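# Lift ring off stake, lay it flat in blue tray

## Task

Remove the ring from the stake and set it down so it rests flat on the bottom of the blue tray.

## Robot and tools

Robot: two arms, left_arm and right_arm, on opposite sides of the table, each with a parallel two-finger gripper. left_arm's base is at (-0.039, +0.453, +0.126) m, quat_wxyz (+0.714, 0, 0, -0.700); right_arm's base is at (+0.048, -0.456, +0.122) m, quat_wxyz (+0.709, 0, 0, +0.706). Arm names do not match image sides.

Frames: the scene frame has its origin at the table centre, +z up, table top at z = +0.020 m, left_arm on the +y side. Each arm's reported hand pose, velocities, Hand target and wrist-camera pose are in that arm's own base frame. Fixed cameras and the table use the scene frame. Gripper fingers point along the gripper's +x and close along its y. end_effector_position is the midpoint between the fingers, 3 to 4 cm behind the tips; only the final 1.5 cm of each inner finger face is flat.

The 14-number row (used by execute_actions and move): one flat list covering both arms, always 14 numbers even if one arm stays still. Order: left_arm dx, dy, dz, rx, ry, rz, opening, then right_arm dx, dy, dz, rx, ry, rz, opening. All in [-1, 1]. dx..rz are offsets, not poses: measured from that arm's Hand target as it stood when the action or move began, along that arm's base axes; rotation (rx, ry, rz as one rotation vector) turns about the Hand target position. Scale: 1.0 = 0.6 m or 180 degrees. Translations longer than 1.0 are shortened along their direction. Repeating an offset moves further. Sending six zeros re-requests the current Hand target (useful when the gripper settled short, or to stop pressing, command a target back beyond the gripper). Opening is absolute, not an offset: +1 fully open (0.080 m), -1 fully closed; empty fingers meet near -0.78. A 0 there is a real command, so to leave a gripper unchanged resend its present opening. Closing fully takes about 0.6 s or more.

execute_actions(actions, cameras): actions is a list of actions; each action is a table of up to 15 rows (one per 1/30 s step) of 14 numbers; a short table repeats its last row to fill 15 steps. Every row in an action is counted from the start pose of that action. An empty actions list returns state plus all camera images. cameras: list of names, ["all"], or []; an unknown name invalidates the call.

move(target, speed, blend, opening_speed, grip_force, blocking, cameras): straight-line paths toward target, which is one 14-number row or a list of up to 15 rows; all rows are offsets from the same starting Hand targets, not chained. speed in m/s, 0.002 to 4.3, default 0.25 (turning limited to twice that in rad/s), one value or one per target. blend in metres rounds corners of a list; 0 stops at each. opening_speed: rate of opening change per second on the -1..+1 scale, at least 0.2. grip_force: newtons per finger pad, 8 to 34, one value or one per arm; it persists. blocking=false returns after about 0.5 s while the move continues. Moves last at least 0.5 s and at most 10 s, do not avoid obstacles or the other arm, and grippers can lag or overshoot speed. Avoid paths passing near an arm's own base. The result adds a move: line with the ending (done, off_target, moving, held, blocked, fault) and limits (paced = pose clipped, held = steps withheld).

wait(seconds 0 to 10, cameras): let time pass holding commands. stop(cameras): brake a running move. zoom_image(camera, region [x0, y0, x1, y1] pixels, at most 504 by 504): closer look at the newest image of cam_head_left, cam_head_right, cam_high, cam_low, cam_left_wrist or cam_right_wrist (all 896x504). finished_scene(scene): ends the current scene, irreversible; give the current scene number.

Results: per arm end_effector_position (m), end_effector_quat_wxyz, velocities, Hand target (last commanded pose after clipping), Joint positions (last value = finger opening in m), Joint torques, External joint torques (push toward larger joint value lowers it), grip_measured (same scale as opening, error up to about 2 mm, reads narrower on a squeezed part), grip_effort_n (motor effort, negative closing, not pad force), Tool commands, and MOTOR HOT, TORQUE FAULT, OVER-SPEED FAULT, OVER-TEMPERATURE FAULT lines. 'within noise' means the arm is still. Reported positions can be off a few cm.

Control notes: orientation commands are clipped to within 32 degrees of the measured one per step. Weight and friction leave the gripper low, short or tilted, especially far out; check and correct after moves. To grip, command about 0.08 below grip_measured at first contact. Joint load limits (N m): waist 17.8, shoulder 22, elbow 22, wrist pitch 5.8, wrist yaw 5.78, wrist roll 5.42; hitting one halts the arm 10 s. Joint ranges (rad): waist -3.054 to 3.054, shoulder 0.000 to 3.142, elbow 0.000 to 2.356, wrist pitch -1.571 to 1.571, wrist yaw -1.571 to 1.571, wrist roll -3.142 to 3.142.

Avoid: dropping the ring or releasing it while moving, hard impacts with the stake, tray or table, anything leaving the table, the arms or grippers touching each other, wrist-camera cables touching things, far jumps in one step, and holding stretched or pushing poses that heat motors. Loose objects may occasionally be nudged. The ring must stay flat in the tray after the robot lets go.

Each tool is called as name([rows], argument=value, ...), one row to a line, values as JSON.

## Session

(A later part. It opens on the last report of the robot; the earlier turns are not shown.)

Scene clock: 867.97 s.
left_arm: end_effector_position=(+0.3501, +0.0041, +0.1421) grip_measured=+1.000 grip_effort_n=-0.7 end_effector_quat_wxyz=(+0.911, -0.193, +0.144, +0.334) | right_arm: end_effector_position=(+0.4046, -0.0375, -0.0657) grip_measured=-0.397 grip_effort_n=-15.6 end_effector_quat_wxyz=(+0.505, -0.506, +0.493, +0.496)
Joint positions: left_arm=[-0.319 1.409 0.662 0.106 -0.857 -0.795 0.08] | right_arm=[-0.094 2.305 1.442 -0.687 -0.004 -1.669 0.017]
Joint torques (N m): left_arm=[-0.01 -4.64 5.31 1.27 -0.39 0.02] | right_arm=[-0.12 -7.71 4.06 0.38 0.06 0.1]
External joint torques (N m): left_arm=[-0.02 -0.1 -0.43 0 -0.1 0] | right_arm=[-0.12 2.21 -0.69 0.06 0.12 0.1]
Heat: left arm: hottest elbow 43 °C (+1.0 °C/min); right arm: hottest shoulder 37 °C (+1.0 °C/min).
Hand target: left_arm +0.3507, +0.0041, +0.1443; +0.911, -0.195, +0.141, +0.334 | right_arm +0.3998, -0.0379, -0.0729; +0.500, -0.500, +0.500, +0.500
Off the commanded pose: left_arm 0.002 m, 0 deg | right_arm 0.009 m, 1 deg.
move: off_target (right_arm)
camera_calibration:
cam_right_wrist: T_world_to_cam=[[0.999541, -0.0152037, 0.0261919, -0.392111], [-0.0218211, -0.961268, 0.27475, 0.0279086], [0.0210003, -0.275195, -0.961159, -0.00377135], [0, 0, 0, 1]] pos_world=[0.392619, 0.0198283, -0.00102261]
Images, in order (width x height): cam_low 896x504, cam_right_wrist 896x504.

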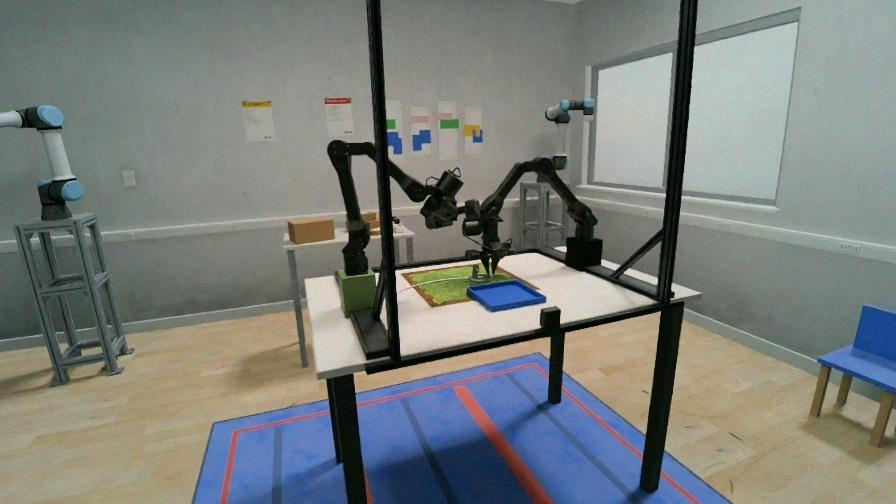

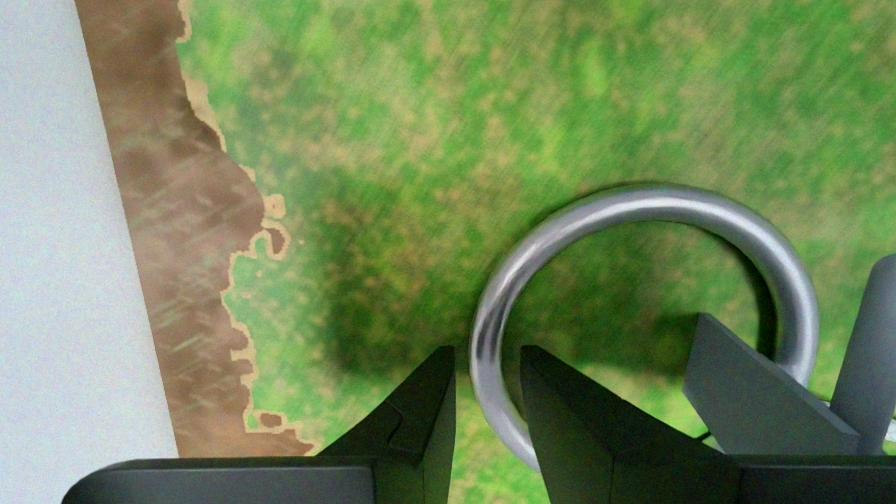

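move(target=[0,0,0,0,0,0,1, -0.001,0,-0.0092,0,0,0,-0.4], speed=0.03, cameras=["cam_right_wrist","cam_low"])

zoom_image(camera="cam_right_wrist", region=[400, 200, 760, 470])

zoom_image(camera="cam_low", region=[460, 250, 520, 290])

Scene clock: 889.77 s.
left_arm: end_effector_position=(+0.3501, +0.0041, +0.1421) grip_measured=+1.000 grip_effort_n=-0.7 end_effector_quat_wxyz=(+0.911, -0.193, +0.144, +0.334) | right_arm: end_effector_position=(+0.4042, -0.0374, -0.0711) grip_measured=-0.397 grip_effort_n=-16.0 end_effector_quat_wxyz=(+0.505, -0.506, +0.493, +0.496)
Joint positions: left_arm=[-0.319 1.409 0.662 0.106 -0.857 -0.795 0.08] | right_arm=[-0.094 2.316 1.436 -0.67 -0.004 -1.669 0.017]
Joint torques (N m): left_arm=[-0.03 -4.67 5.34 1.28 -0.41 0.02] | right_arm=[-0.12 -7.66 3.98 0.37 0.06 0.1]
External joint torques (N m): left_arm=[-0.03 -0.08 -0.43 0 -0.12 0.01] | right_arm=[-0.15 2.39 -0.78 0.04 0.12 0.1]
Heat: left arm: hottest elbow 43 °C (+1.0 °C/min); right arm: hottest shoulder 40 °C (+2.0 °C/min).
Hand target: left_arm +0.3507, +0.0041, +0.1443; +0.911, -0.195, +0.141, +0.334 | right_arm +0.3992, -0.0379, -0.0785; +0.500, -0.500, +0.500, +0.500
Off the commanded pose: left_arm 0.002 m, 0 deg | right_arm 0.009 m, 1 deg.
move: off_target (right_arm)
camera_calibration:
cam_right_wrist: T_world_to_cam=[[0.999533, -0.0152187, 0.026509, -0.391563], [-0.0219247, -0.961242, 0.274834, 0.0295204], [0.021299, -0.275287, -0.961126, -0.00904128], [0, 0, 0, 1]] pos_world=[0.39222, 0.0199282, -0.00642308]
Images, in order (width x height): cam_low 896x504, cam_right_wrist 896x504.

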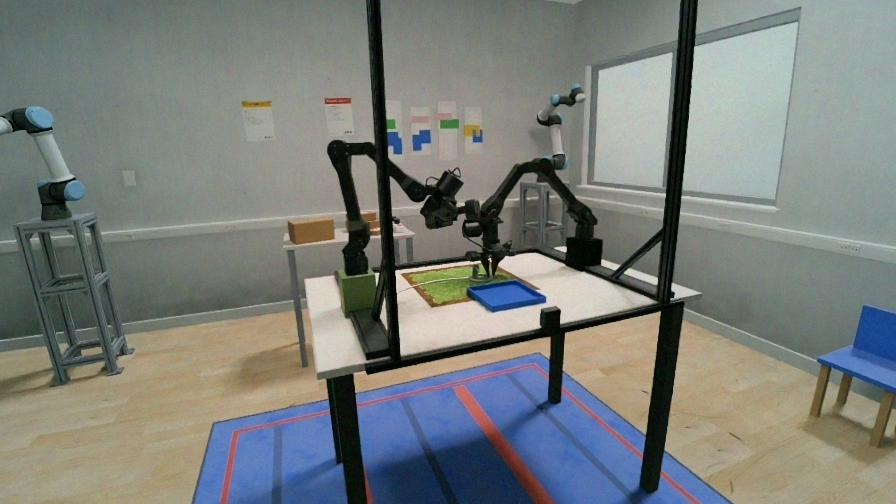

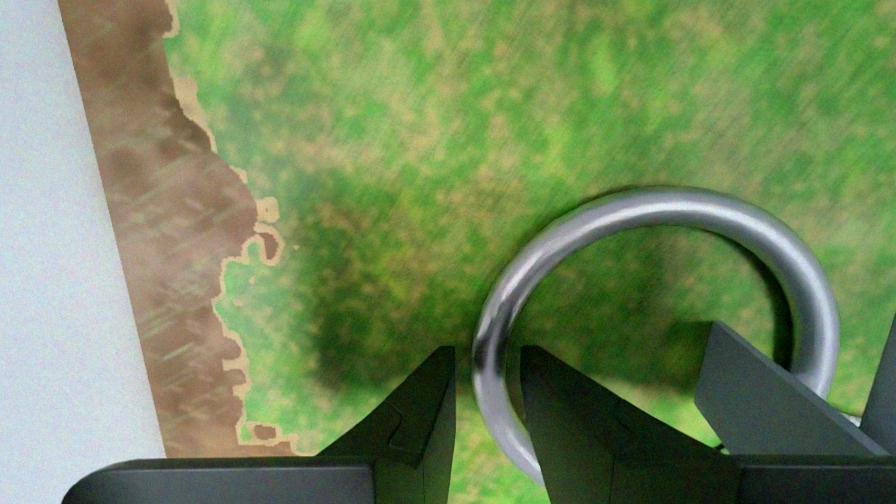

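Scaled by 1.400 from the camera's 896x504 image, which has a finer 1280x720 frame.

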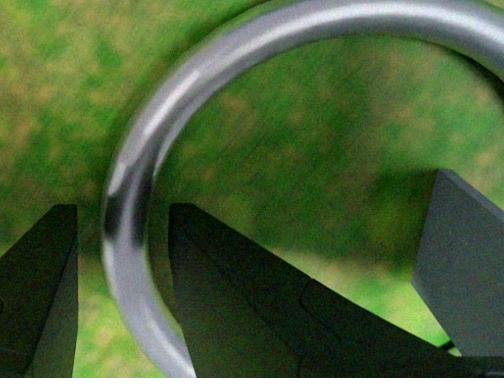

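Scaled by 8.400 from the camera's 896x504 image, which has a finer 1280x720 frame.

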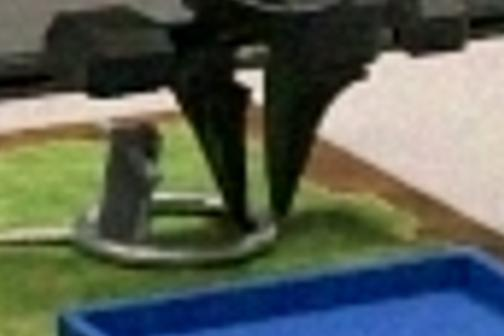

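move(target=[0,0,0,0,0,0,1, 0,0,-0.0075,0,0,0,-0.4], speed=0.03, cameras=["cam_right_wrist","cam_low"])

zoom_image(camera="cam_right_wrist", region=[400, 200, 760, 470])

zoom_image(camera="cam_low", region=[460, 250, 520, 290])

Scene clock: 901.00 s.
left_arm: end_effector_position=(+0.3501, +0.0041, +0.1421) grip_measured=+1.000 grip_effort_n=-0.7 end_effector_quat_wxyz=(+0.911, -0.193, +0.144, +0.334) | right_arm: end_effector_position=(+0.4043, -0.0374, -0.0756) grip_measured=-0.397 grip_effort_n=-15.6 end_effector_quat_wxyz=(+0.505, -0.506, +0.493, +0.496)
Joint positions: left_arm=[-0.319 1.409 0.662 0.106 -0.857 -0.795 0.08] | right_arm=[-0.094 2.326 1.434 -0.657 -0.004 -1.669 0.017]
Joint torques (N m): left_arm=[-0.04 -4.75 5.36 1.25 -0.4 0.02] | right_arm=[-0.12 -7.68 3.95 0.36 0.06 0.09]
External joint torques (N m): left_arm=[-0.03 -0.11 -0.47 -0.04 -0.1 0] | right_arm=[-0.15 2.18 -0.64 0.06 0.12 0.09]
Heat: left arm: hottest elbow 43 °C (+1.0 °C/min); right arm: hottest shoulder 40 °C (+2.0 °C/min).
Hand target: left_arm +0.3507, +0.0041, +0.1443; +0.911, -0.195, +0.141, +0.334 | right_arm +0.3992, -0.0379, -0.0830; +0.500, -0.500, +0.500, +0.500
Off the commanded pose: left_arm 0.002 m, 0 deg | right_arm 0.009 m, 1 deg.
move: off_target (right_arm)
camera_calibration:
cam_right_wrist: T_world_to_cam=[[0.999533, -0.0152187, 0.026509, -0.391541], [-0.0219247, -0.961242, 0.274834, 0.0307868], [0.021299, -0.275287, -0.961126, -0.0134646], [0, 0, 0, 1]] pos_world=[0.39232, 0.0199282, -0.0110231]
Images, in order (width x height): cam_low 896x504, cam_right_wrist 896x504.

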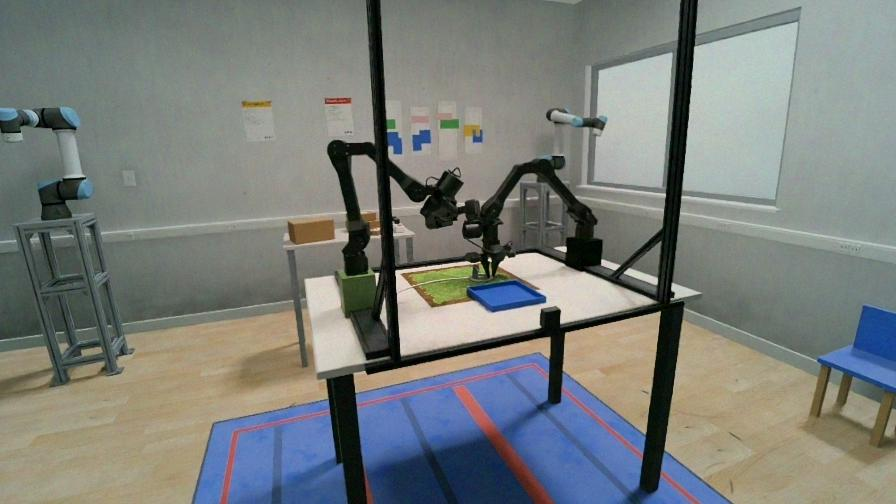

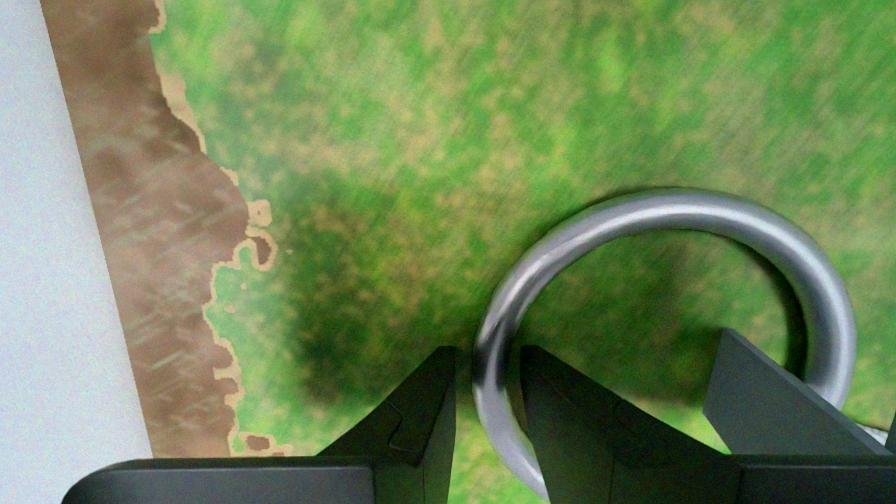

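Scaled by 1.400 from the camera's 896x504 image, which has a finer 1280x720 frame.

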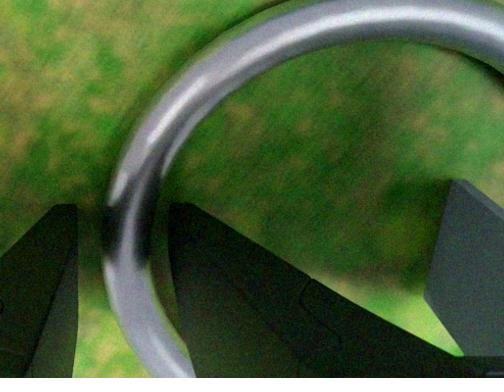

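Scaled by 8.400 from the camera's 896x504 image, which has a finer 1280x720 frame.

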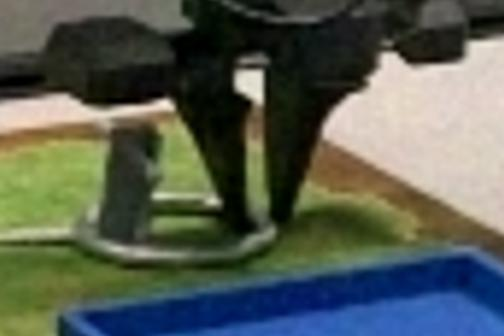

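move(target=[0,0,0,0,0,0,1, 0,0,-0.0067,0,0,0,-0.4], speed=0.03, cameras=["cam_right_wrist","cam_low"])

zoom_image(camera="cam_right_wrist", region=[400, 200, 760, 470])

zoom_image(camera="cam_low", region=[460, 250, 520, 290])

Scene clock: 912.17 s.
left_arm: end_effector_position=(+0.3501, +0.0041, +0.1421) grip_measured=+1.000 grip_effort_n=-1.2 end_effector_quat_wxyz=(+0.911, -0.193, +0.144, +0.334) | right_arm: end_effector_position=(+0.4046, -0.0375, -0.0775) grip_measured=-0.397 grip_effort_n=-15.1 end_effector_quat_wxyz=(+0.505, -0.506, +0.493, +0.496)
Joint positions: left_arm=[-0.319 1.409 0.662 0.106 -0.857 -0.795 0.08] | right_arm=[-0.094 2.33 1.432 -0.65 -0.004 -1.669 0.017]
Joint torques (N m): left_arm=[-0.05 -4.71 5.26 1.25 -0.41 0.02] | right_arm=[-0.12 -7.11 3.86 0.72 0.06 0.1]
External joint torques (N m): left_arm=[-0.02 -0.12 -0.5 -0.02 -0.12 0] | right_arm=[-0.11 2.77 -0.72 0.41 0.11 0.1]
Heat: left arm: hottest elbow 43 °C (+1.0 °C/min); right arm: hottest shoulder 39 °C (+2.0 °C/min).
Hand target: left_arm +0.3507, +0.0041, +0.1443; +0.911, -0.195, +0.141, +0.334 | right_arm +0.3992, -0.0379, -0.0870; +0.500, -0.500, +0.500, +0.500
Off the commanded pose: left_arm 0.002 m, 0 deg | right_arm 0.011 m, 1 deg.
move: off_target (right_arm)
camera_calibration:
cam_right_wrist: T_world_to_cam=[[0.999491, -0.0152009, 0.0280631, -0.391657], [-0.0223375, -0.961209, 0.274914, 0.0313803], [0.0227956, -0.275401, -0.961059, -0.0159093], [0, 0, 0, 1]] pos_world=[0.392521, 0.019828, -0.0129255]
Images, in order (width x height): cam_low 896x504, cam_right_wrist 896x504.

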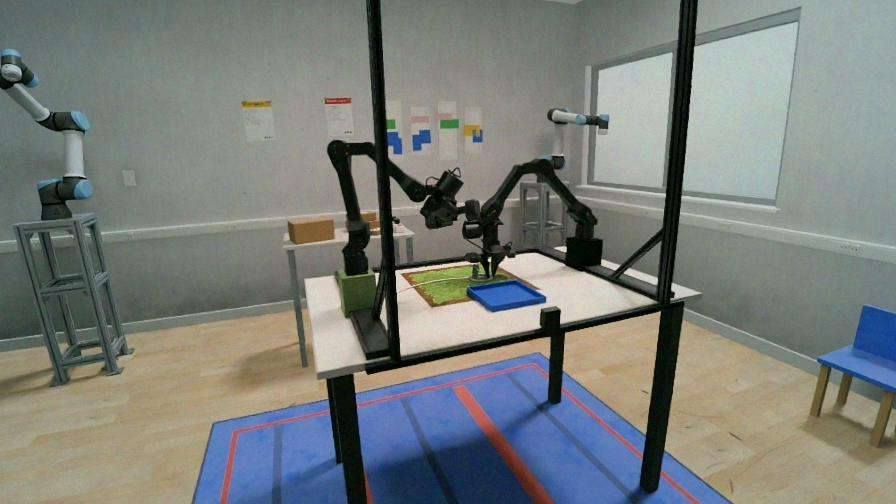

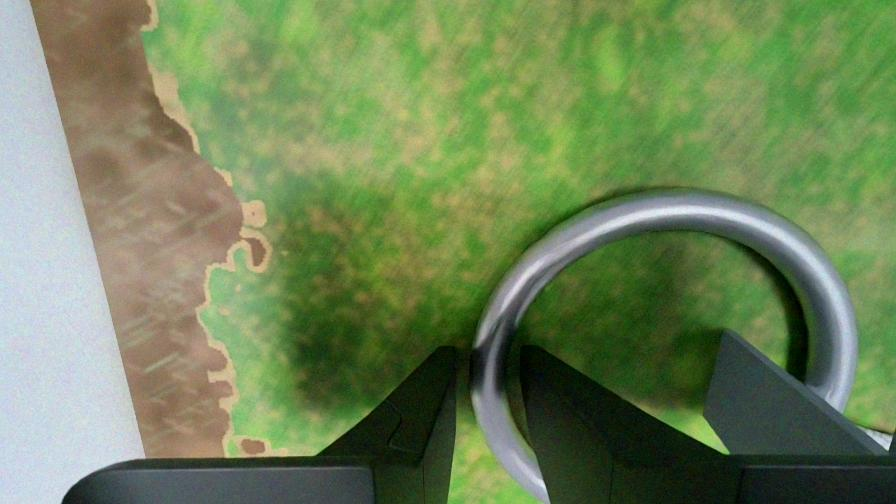

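Scaled by 1.400 from the camera's 896x504 image, which has a finer 1280x720 frame.

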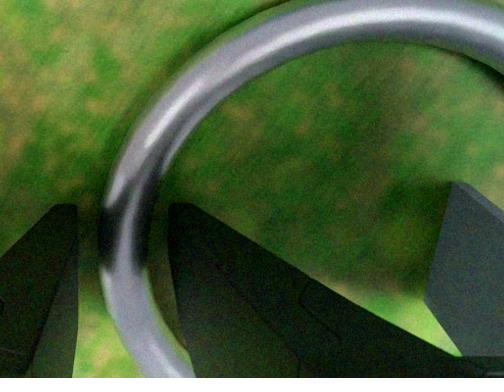

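Scaled by 8.400 from the camera's 896x504 image, which has a finer 1280x720 frame.

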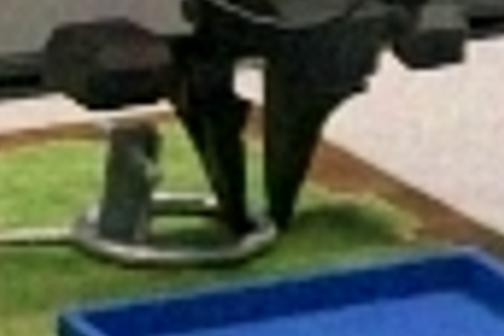

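move(target=[0,0,0,0,0,0,1, 0,0,0.0025,0,0,0,-0.72], speed=0.03, opening_speed=0.4, cameras=["cam_right_wrist","cam_low"])

zoom_image(camera="cam_right_wrist", region=[400, 200, 760, 470])

zoom_image(camera="cam_low", region=[460, 250, 520, 290])

Scene clock: 937.03 s.
left_arm: end_effector_position=(+0.3501, +0.0041, +0.1421) grip_measured=+1.000 grip_effort_n=-0.7 end_effector_quat_wxyz=(+0.911, -0.193, +0.144, +0.334) | right_arm: end_effector_position=(+0.4049, -0.0375, -0.0776) grip_measured=-0.616 grip_effort_n=-83.5 end_effector_quat_wxyz=(+0.506, -0.507, +0.492, +0.495)
Joint positions: left_arm=[-0.319 1.409 0.662 0.106 -0.857 -0.795 0.08] | right_arm=[-0.094 2.33 1.432 -0.647 -0.004 -1.669 0.007]
Joint torques (N m): left_arm=[-0.01 -4.71 5.33 1.26 -0.41 0.02] | right_arm=[-0.11 -7.49 3.98 0.22 0.06 0.09]
External joint torques (N m): left_arm=[0.01 -0.11 -0.44 -0.02 -0.12 0.01] | right_arm=[-0.14 2.5 -0.72 -0.13 0.12 0.09]
Heat: left arm: hottest elbow 43 °C (+0.0 °C/min); right arm: hottest shoulder 37 °C (-2.0 °C/min).
Hand target: left_arm +0.3507, +0.0041, +0.1443; +0.911, -0.195, +0.141, +0.334 | right_arm +0.3991, -0.0379, -0.0856; +0.500, -0.500, +0.500, +0.500
Off the commanded pose: left_arm 0.002 m, 0 deg | right_arm 0.010 m, 1 deg.
move: off_target (right_arm)
camera_calibration:
cam_right_wrist: T_world_to_cam=[[0.999436, -0.0151977, 0.0299323, -0.391811], [-0.0228531, -0.961158, 0.275051, 0.0316161], [0.0245895, -0.27558, -0.960964, -0.0167125], [0, 0, 0, 1]] pos_world=[0.392723, 0.0198278, -0.0130284]
Images, in order (width x height): cam_low 896x504, cam_right_wrist 896x504.

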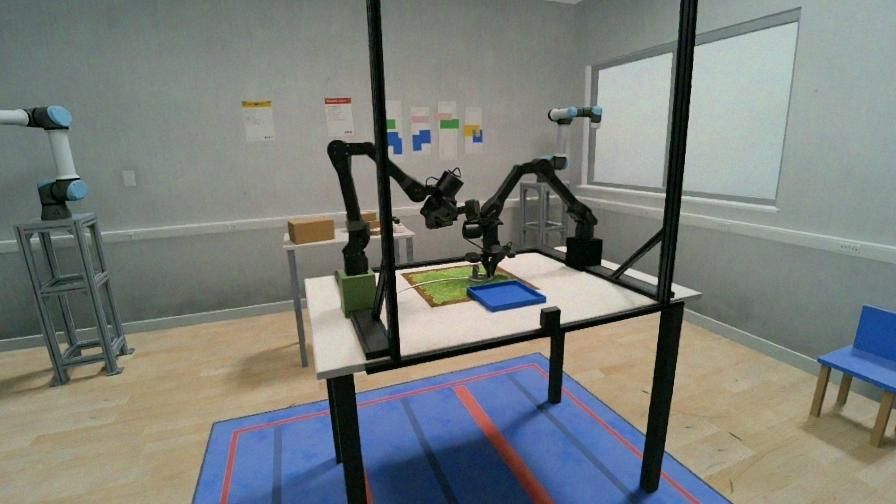

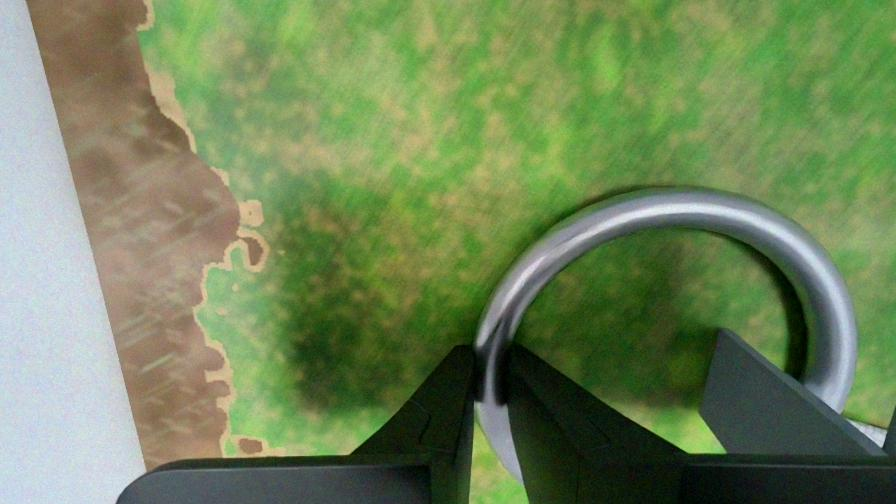

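Scaled by 1.400 from the camera's 896x504 image, which has a finer 1280x720 frame.

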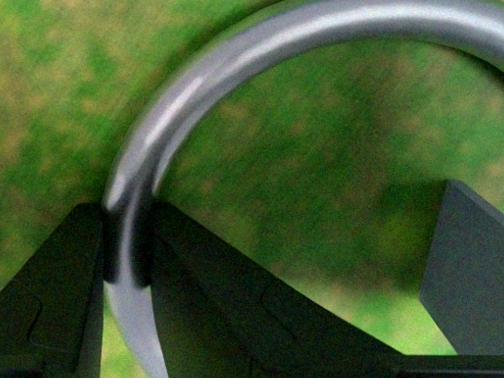

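Scaled by 8.400 from the camera's 896x504 image, which has a finer 1280x720 frame.

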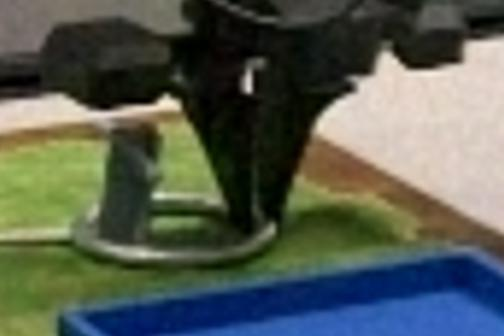

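move(target=[0,0,0,0,0,0,1, 0.0073,0,0.051,0,0,0,-0.72], speed=0.06, cameras=["cam_right_wrist","cam_low","cam_left_wrist"])

zoom_image(camera="cam_right_wrist", region=[430, 130, 896, 504])

zoom_image(camera="cam_low", region=[440, 230, 540, 310])

zoom_image(camera="cam_left_wrist", region=[300, 330, 520, 504])

Scene clock: 961.60 s.
left_arm: end_effector_position=(+0.3501, +0.0041, +0.1421) grip_measured=+1.000 grip_effort_n=-1.2 end_effector_quat_wxyz=(+0.911, -0.193, +0.144, +0.334) | right_arm: end_effector_position=(+0.4025, -0.0373, -0.0612) grip_measured=-0.616 grip_effort_n=-83.5 end_effector_quat_wxyz=(+0.499, -0.498, +0.499, +0.504)
Joint positions: left_arm=[-0.319 1.409 0.662 0.106 -0.857 -0.795 0.08] | right_arm=[-0.094 2.307 1.468 -0.738 -0.004 -1.669 0.007]
Joint torques (N m): left_arm=[0.01 -4.66 5.29 1.25 -0.41 0.03] | right_arm=[-0.03 -11.08 5.26 -0.61 0.06 0.12]
External joint torques (N m): left_arm=[0.02 -0.06 -0.5 -0.03 -0.13 0.01] | right_arm=[0.03 -1.14 0.48 -0.88 0.11 0.12]
Heat: left arm: hottest elbow 43 °C (+0.0 °C/min); right arm: hottest shoulder 36 °C (-4.0 °C/min).
Hand target: left_arm +0.3507, +0.0041, +0.1443; +0.911, -0.195, +0.141, +0.334 | right_arm +0.4035, -0.0379, -0.0550; +0.500, -0.500, +0.500, +0.500
Off the commanded pose: left_arm 0.002 m, 0 deg | right_arm 0.006 m, 1 deg.
move: done
camera_calibration:
cam_right_wrist: T_world_to_cam=[[0.999883, -0.0152851, -0.000792742, -0.391936], [-0.0144889, -0.96195, 0.272842, 0.0237871], [-0.00493299, -0.272799, -0.962058, 0.0111433], [0, 0, 0, 1]] pos_world=[0.39229, 0.0199311, 0.00391972]
Images, in order (width x height): cam_low 896x504, cam_left_wrist 896x504, cam_right_wrist 896x504.

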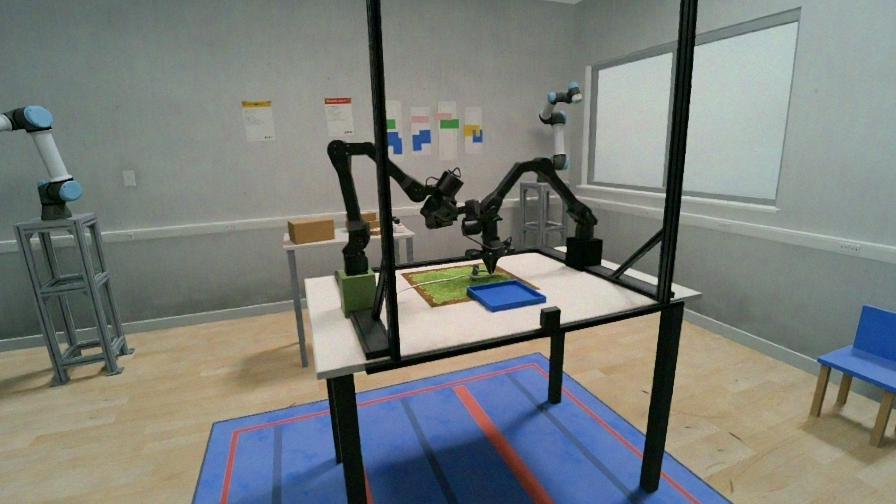

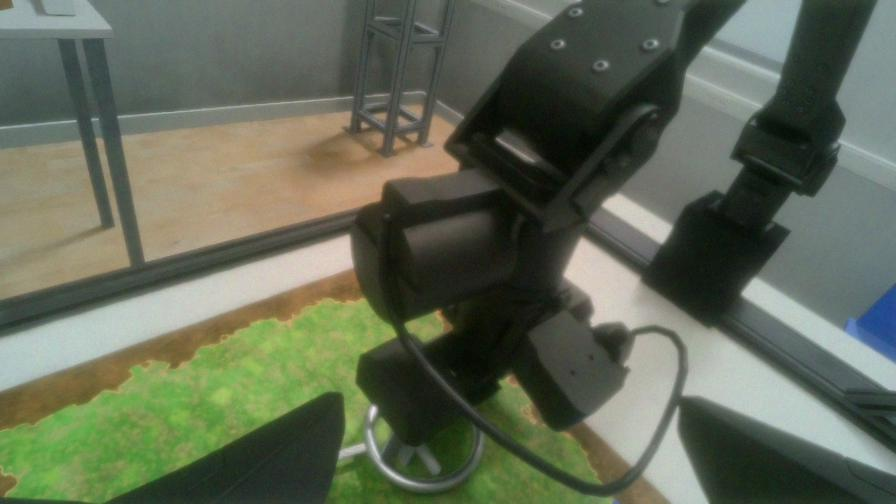

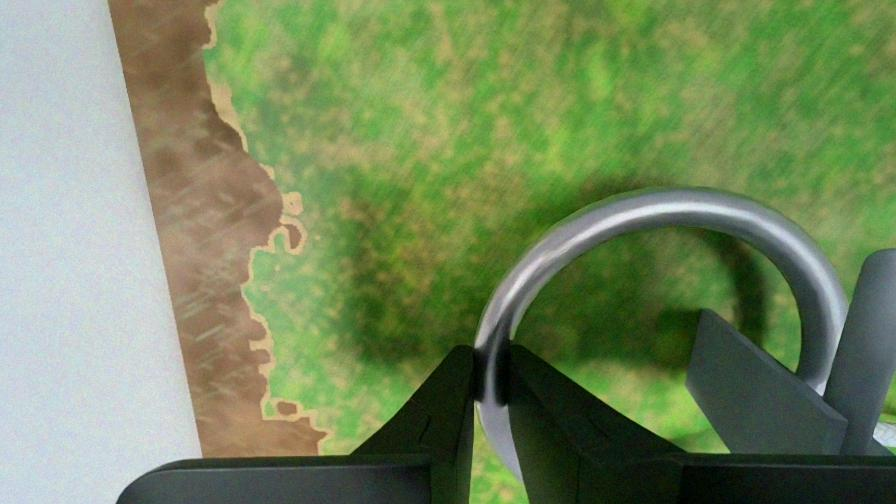

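Scaled by 1.082 from the camera's 896x504 image, which has a finer 1280x720 frame.

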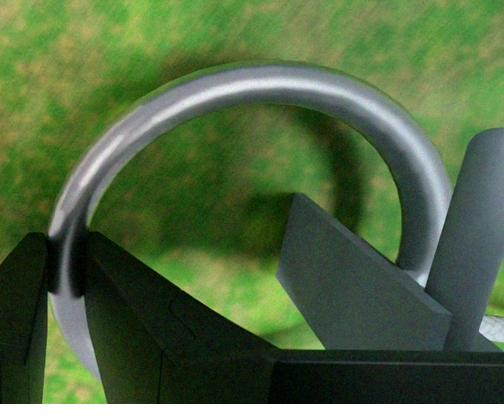

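Scaled by 5.040 from the camera's 896x504 image, which has a finer 1280x720 frame.

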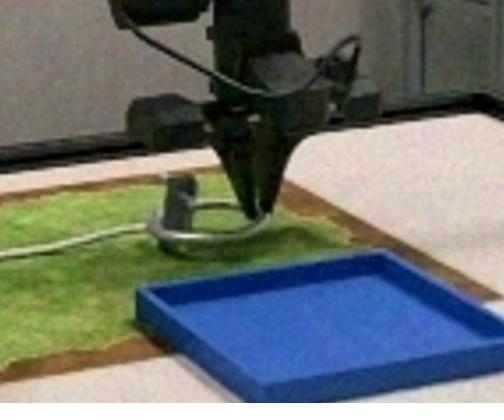

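Scaled by 2.291 from the camera's 896x504 image, which has a finer 1280x720 frame.

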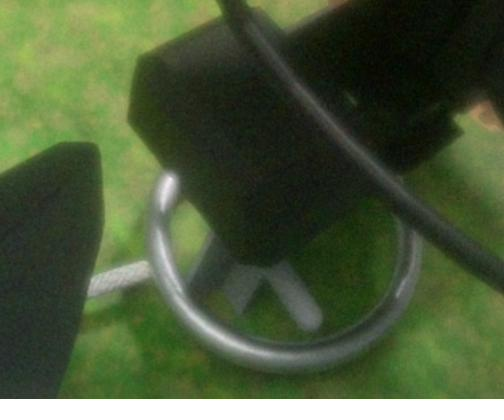

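move(target=[0,0,0,0,0,0,1, 0.002,0,0.0157,0,0,0,-0.72], speed=0.06, cameras=["cam_right_wrist","cam_low"])

zoom_image(camera="cam_right_wrist", region=[430, 130, 896, 504])

zoom_image(camera="cam_low", region=[460, 250, 520, 290])

Scene clock: 1097.77 s.
left_arm: end_effector_position=(+0.3501, +0.0041, +0.1421) grip_measured=+1.000 grip_effort_n=-0.7 end_effector_quat_wxyz=(+0.911, -0.193, +0.144, +0.334) | right_arm: end_effector_position=(+0.4019, -0.0372, -0.0532) grip_measured=-0.616 grip_effort_n=-83.5 end_effector_quat_wxyz=(+0.497, -0.496, +0.501, +0.506)
Joint positions: left_arm=[-0.319 1.409 0.662 0.106 -0.857 -0.795 0.08] | right_arm=[-0.094 2.293 1.481 -0.773 -0.004 -1.669 0.007]
Joint torques (N m): left_arm=[-0.04 -4.75 5.23 1.26 -0.41 0.02] | right_arm=[0 -11.35 5.74 -0.45 0.06 0.14]
External joint torques (N m): left_arm=[-0.07 -0.16 -0.55 -0.02 -0.11 0.01] | right_arm=[0 -1.27 0.81 -0.72 0.11 0.14]
Heat: left arm: hottest elbow 43 °C (+0.0 °C/min); right arm: hottest shoulder 54 °C (+4.0 °C/min). Fold the right arm in close to its base, or ease its load, before you think long.
Hand target: left_arm +0.3507, +0.0041, +0.1443; +0.911, -0.195, +0.141, +0.334 | right_arm +0.4047, -0.0379, -0.0455; +0.500, -0.500, +0.500, +0.500
Off the commanded pose: left_arm 0.002 m, 0 deg | right_arm 0.008 m, 1 deg.
MOTOR HOT: joint 2 (shoulder) of the right arm reports 54 °C; the controller stops that arm at 95 °C. To cool a motor, set the load down, stop pushing, or move to a pose that needs little force.
move: done
camera_calibration:
cam_right_wrist: T_world_to_cam=[[0.999845, -0.0152865, -0.0087862, -0.39171], [-0.0123176, -0.962145, 0.27226, 0.0207322], [-0.0126155, -0.272109, -0.962184, 0.0219486], [0, 0, 0, 1]] pos_world=[0.392181, 0.0199319, 0.0120324]
Images, in order (width x height): cam_low 896x504, cam_right_wrist 896x504.

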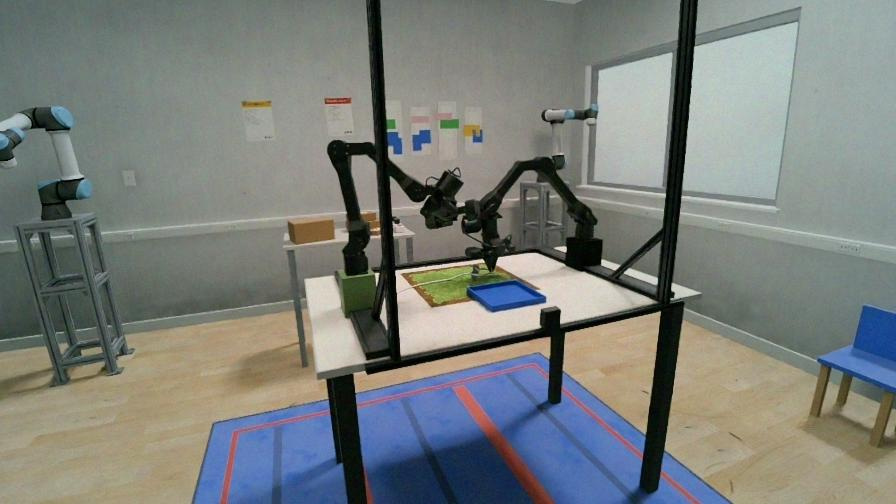

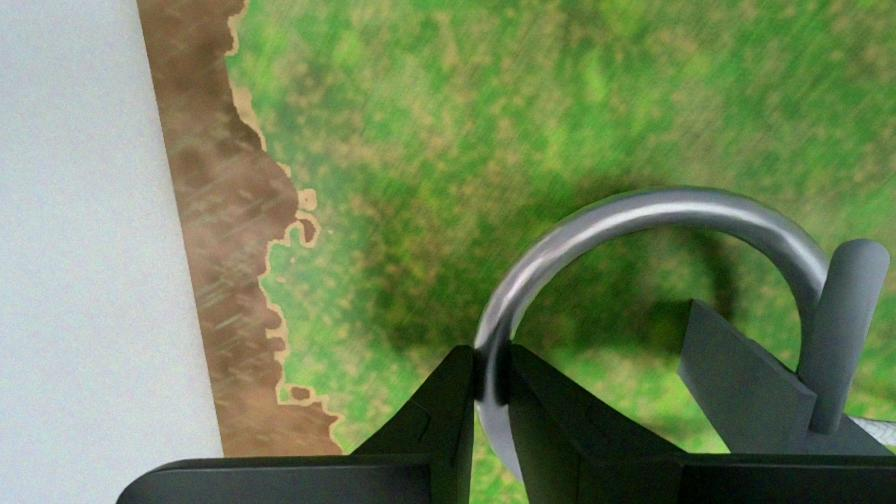

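Scaled by 1.082 from the camera's 896x504 image, which has a finer 1280x720 frame.

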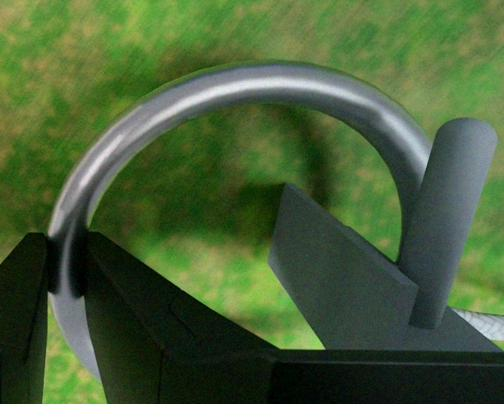

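Scaled by 8.400 from the camera's 896x504 image, which has a finer 1280x720 frame.

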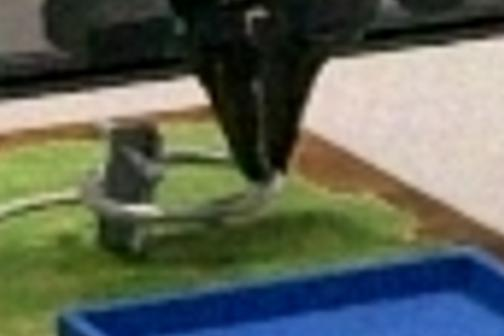

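move([
  [0,0,0,0,0,0,1, 0.0367,0.0157,0,0,0,0,-0.72],
  [0,0,0,0,0,0,1, 0.0367,-0.0093,-0.0062,0.1556,0,0,-0.72],
], speed=0.12, cameras=["cam_right_wrist","cam_low","cam_left_wrist"])

zoom_image(camera="cam_right_wrist", region=[430, 130, 896, 504])

zoom_image(camera="cam_low", region=[460, 250, 520, 290])

zoom_image(camera="cam_left_wrist", region=[300, 330, 520, 504])

Scene clock: 1121.40 s.
left_arm: end_effector_position=(+0.3501, +0.0041, +0.1421) grip_measured=+1.000 grip_effort_n=-0.7 end_effector_quat_wxyz=(+0.911, -0.193, +0.144, +0.334) | right_arm: end_effector_position=(+0.4250, -0.0443, -0.0474) grip_measured=-0.616 grip_effort_n=-83.5 end_effector_quat_wxyz=(+0.605, -0.365, +0.370, +0.603)
Joint positions: left_arm=[-0.319 1.409 0.662 0.106 -0.857 -0.795 0.08] | right_arm=[-0.261 2.46 1.741 -0.984 -0.461 -1.856 0.007]
Joint torques (N m): left_arm=[-0.04 -4.68 5.36 1.26 -0.41 0.03] | right_arm=[-0.17 -8.93 6.53 -0.25 -0.87 -0.25]
External joint torques (N m): left_arm=[-0.07 -0.07 -0.43 -0.02 -0.11 0.02] | right_arm=[-0.17 2.06 1.58 -0.31 -0.53 -0.26]
Heat: left arm: hottest elbow 43 °C (+0.0 °C/min); right arm: hottest shoulder 56 °C (+4.0 °C/min). Fold the right arm in close to its base, or ease its load, before you think long.
Hand target: left_arm +0.3507, +0.0041, +0.1443; +0.911, -0.195, +0.141, +0.334 | right_arm +0.4267, -0.0435, -0.0493; +0.606, -0.364, +0.364, +0.606
Off the commanded pose: left_arm 0.002 m, 0 deg | right_arm 0.003 m, 1 deg.
MOTOR HOT: still on. Joint 2 (shoulder) of the right arm reports 56 °C.
move: done
camera_calibration:
cam_right_wrist: T_world_to_cam=[[0.999632, -0.026009, -0.00769226, -0.415255], [-0.027012, -0.980267, -0.195825, -0.00409094], [-0.00244727, 0.195961, -0.980609, 0.0414144], [0, 0, 0, 1]] pos_world=[0.415093, -0.0229262, 0.036616]
Images, in order (width x height): cam_low 896x504, cam_left_wrist 896x504, cam_right_wrist 896x504.

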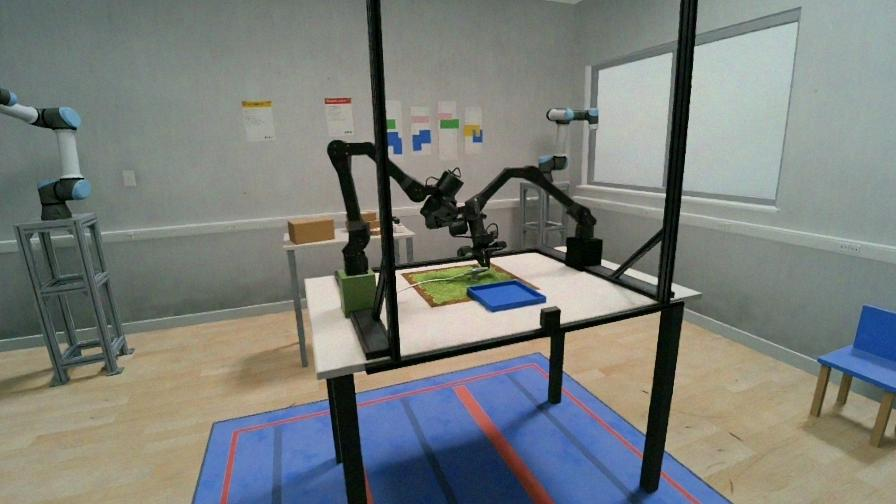

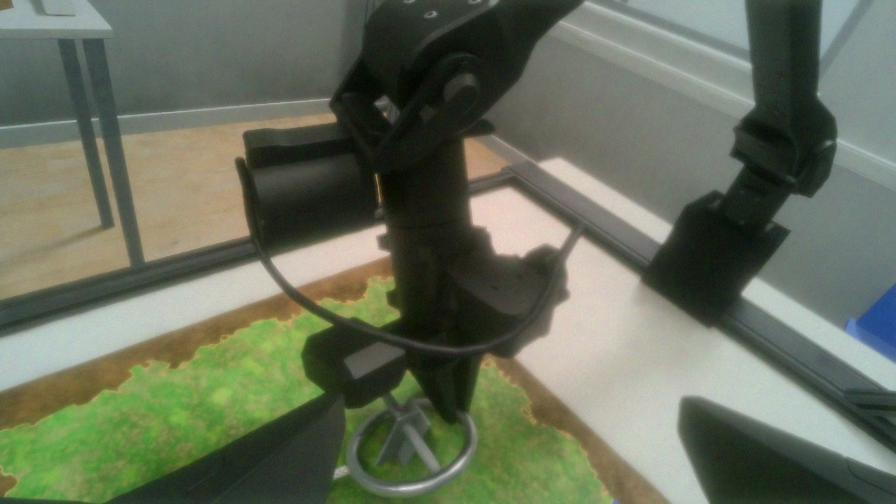

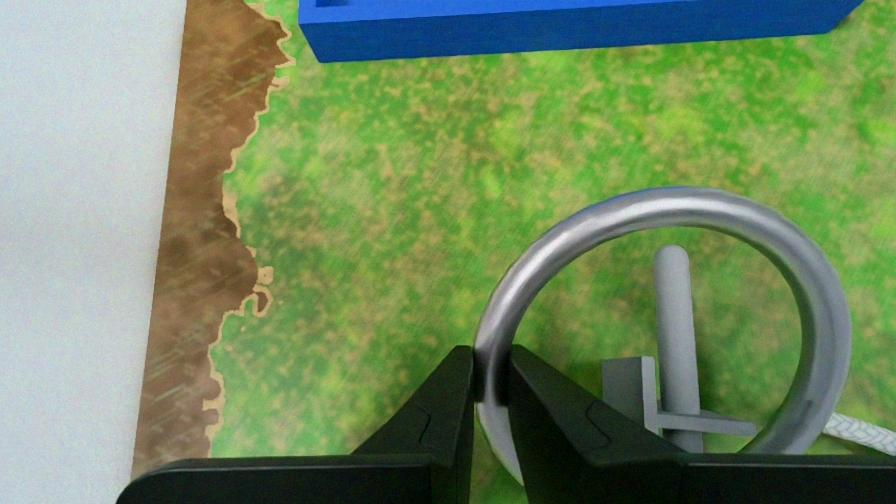

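Scaled by 1.082 from the camera's 896x504 image, which has a finer 1280x720 frame.

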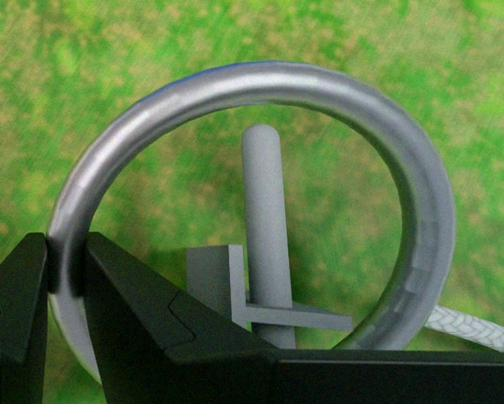

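Scaled by 8.400 from the camera's 896x504 image, which has a finer 1280x720 frame.

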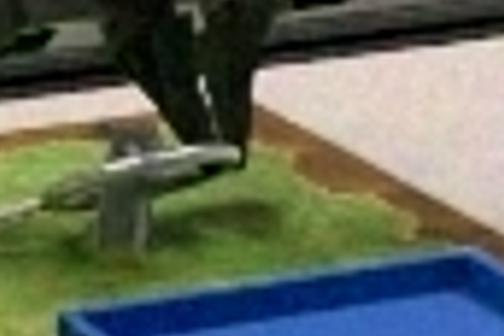

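Scaled by 2.291 from the camera's 896x504 image, which has a finer 1280x720 frame.

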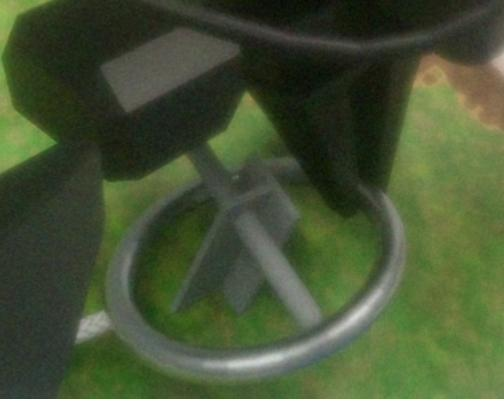

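move([
  [0,0,0,0,0,0,1, 0,0,0.0197,0,0,0,-0.72],
  [0,0,0,0,0,0,1, 0,-0.0442,0.0197,0,0,0,-0.72],
], speed=0.1, cameras=["cam_right_wrist","cam_low","cam_left_wrist"])

zoom_image(camera="cam_low", region=[460, 250, 520, 290])

zoom_image(camera="cam_left_wrist", region=[300, 330, 520, 504])

Scene clock: 1157.77 s.
left_arm: end_effector_position=(+0.3501, +0.0041, +0.1421) grip_measured=+1.000 grip_effort_n=-1.2 end_effector_quat_wxyz=(+0.911, -0.193, +0.144, +0.334) | right_arm: end_effector_position=(+0.4255, -0.0691, -0.0351) grip_measured=-0.616 grip_effort_n=-83.5 end_effector_quat_wxyz=(+0.607, -0.364, +0.367, +0.604) end_effector_velocity=(-0.003, -0.008, +0.002) end_effector_angular_velocity=(-0.006, +0.001, -0.009)
Joint positions: left_arm=[-0.319 1.409 0.662 0.106 -0.857 -0.795 0.08] | right_arm=[-0.317 2.476 1.82 -1.077 -0.46 -1.919 0.007]
Joint velocities: left_arm=[within noise] | right_arm=[-0.017 -0.007 -0.002 -0.007 0.007 -0.007 0]
Joint torques (N m): left_arm=[-0.05 -4.65 5.34 1.26 -0.4 0.01] | right_arm=[-0.11 -9.14 6.66 -0.33 -0.52 -0.27]
External joint torques (N m): left_arm=[-0.02 -0.06 -0.43 -0.02 -0.11 0] | right_arm=[0.19 2 1.64 -0.34 -0.21 -0.27]
Heat: left arm: hottest elbow 43 °C (+0.0 °C/min); right arm: hottest shoulder 48 °C (-6.0 °C/min). Fold the right arm in close to its base, or ease its load, before you think long.
Hand target: left_arm +0.3507, +0.0041, +0.1443; +0.911, -0.195, +0.141, +0.334 | right_arm +0.4268, -0.0701, -0.0373; +0.606, -0.364, +0.364, +0.606
Off the commanded pose: left_arm 0.002 m, 0 deg | right_arm 0.003 m, 0 deg.
MOTOR HOT: still on. Joint 2 (shoulder) of the right arm reports 48 °C.
move: done
camera_calibration:
cam_right_wrist: T_world_to_cam=[[0.999658, -0.0254304, -0.00604235, -0.416188], [-0.0261279, -0.978728, -0.203493, -0.026561], [-0.00073893, 0.203581, -0.979058, 0.0581527], [0, 0, 0, 1]] pos_world=[0.415395, -0.0484186, 0.0490152]
Images, in order (width x height): cam_low 896x504, cam_left_wrist 896x504, cam_right_wrist 896x504.

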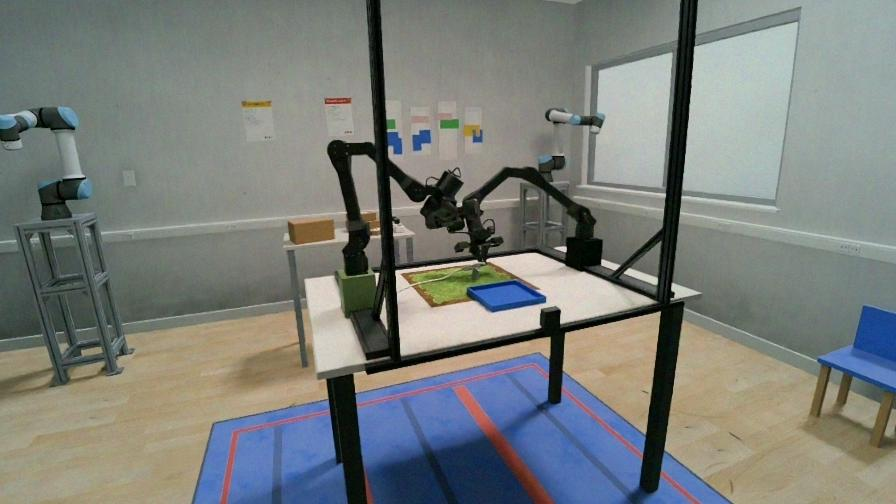

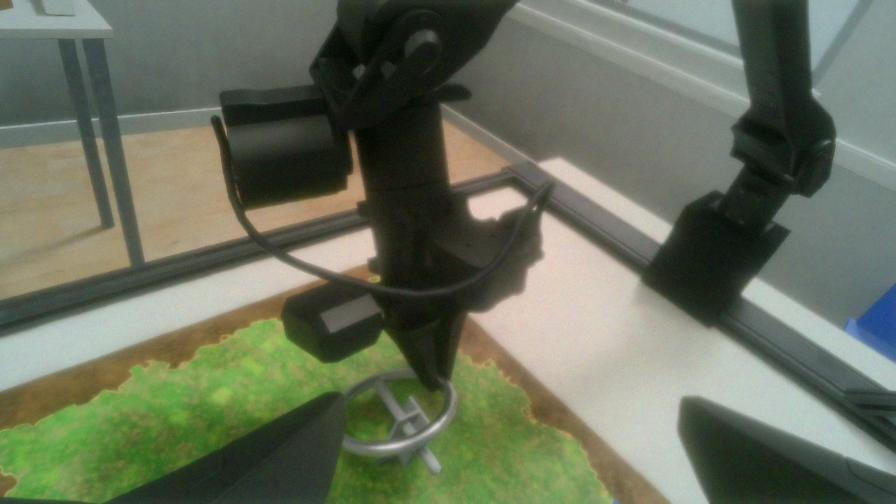

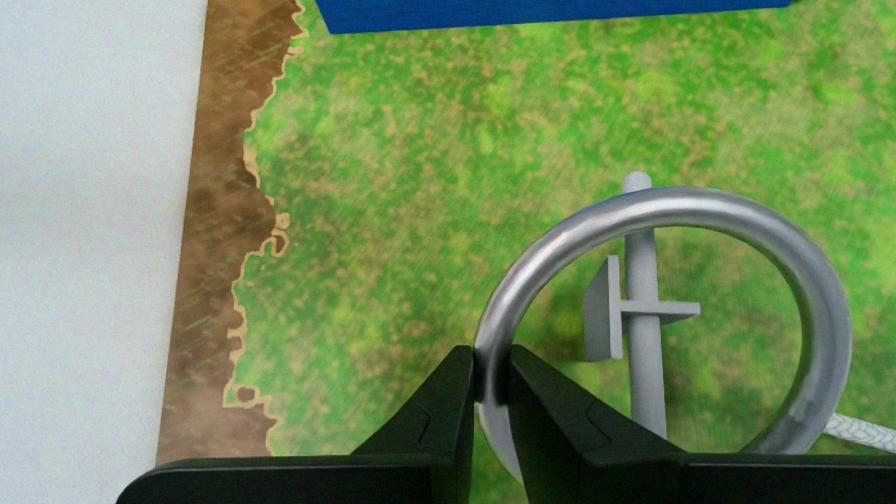

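Scaled by 8.400 from the camera's 896x504 image, which has a finer 1280x720 frame.

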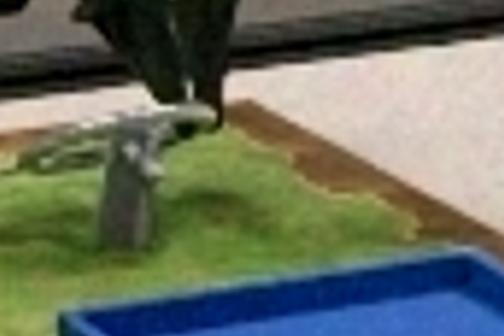

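Scaled by 2.291 from the camera's 896x504 image, which has a finer 1280x720 frame.

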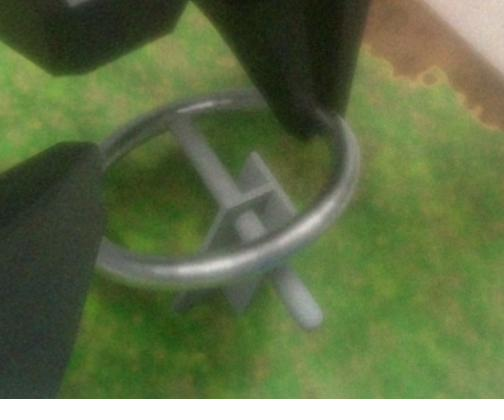

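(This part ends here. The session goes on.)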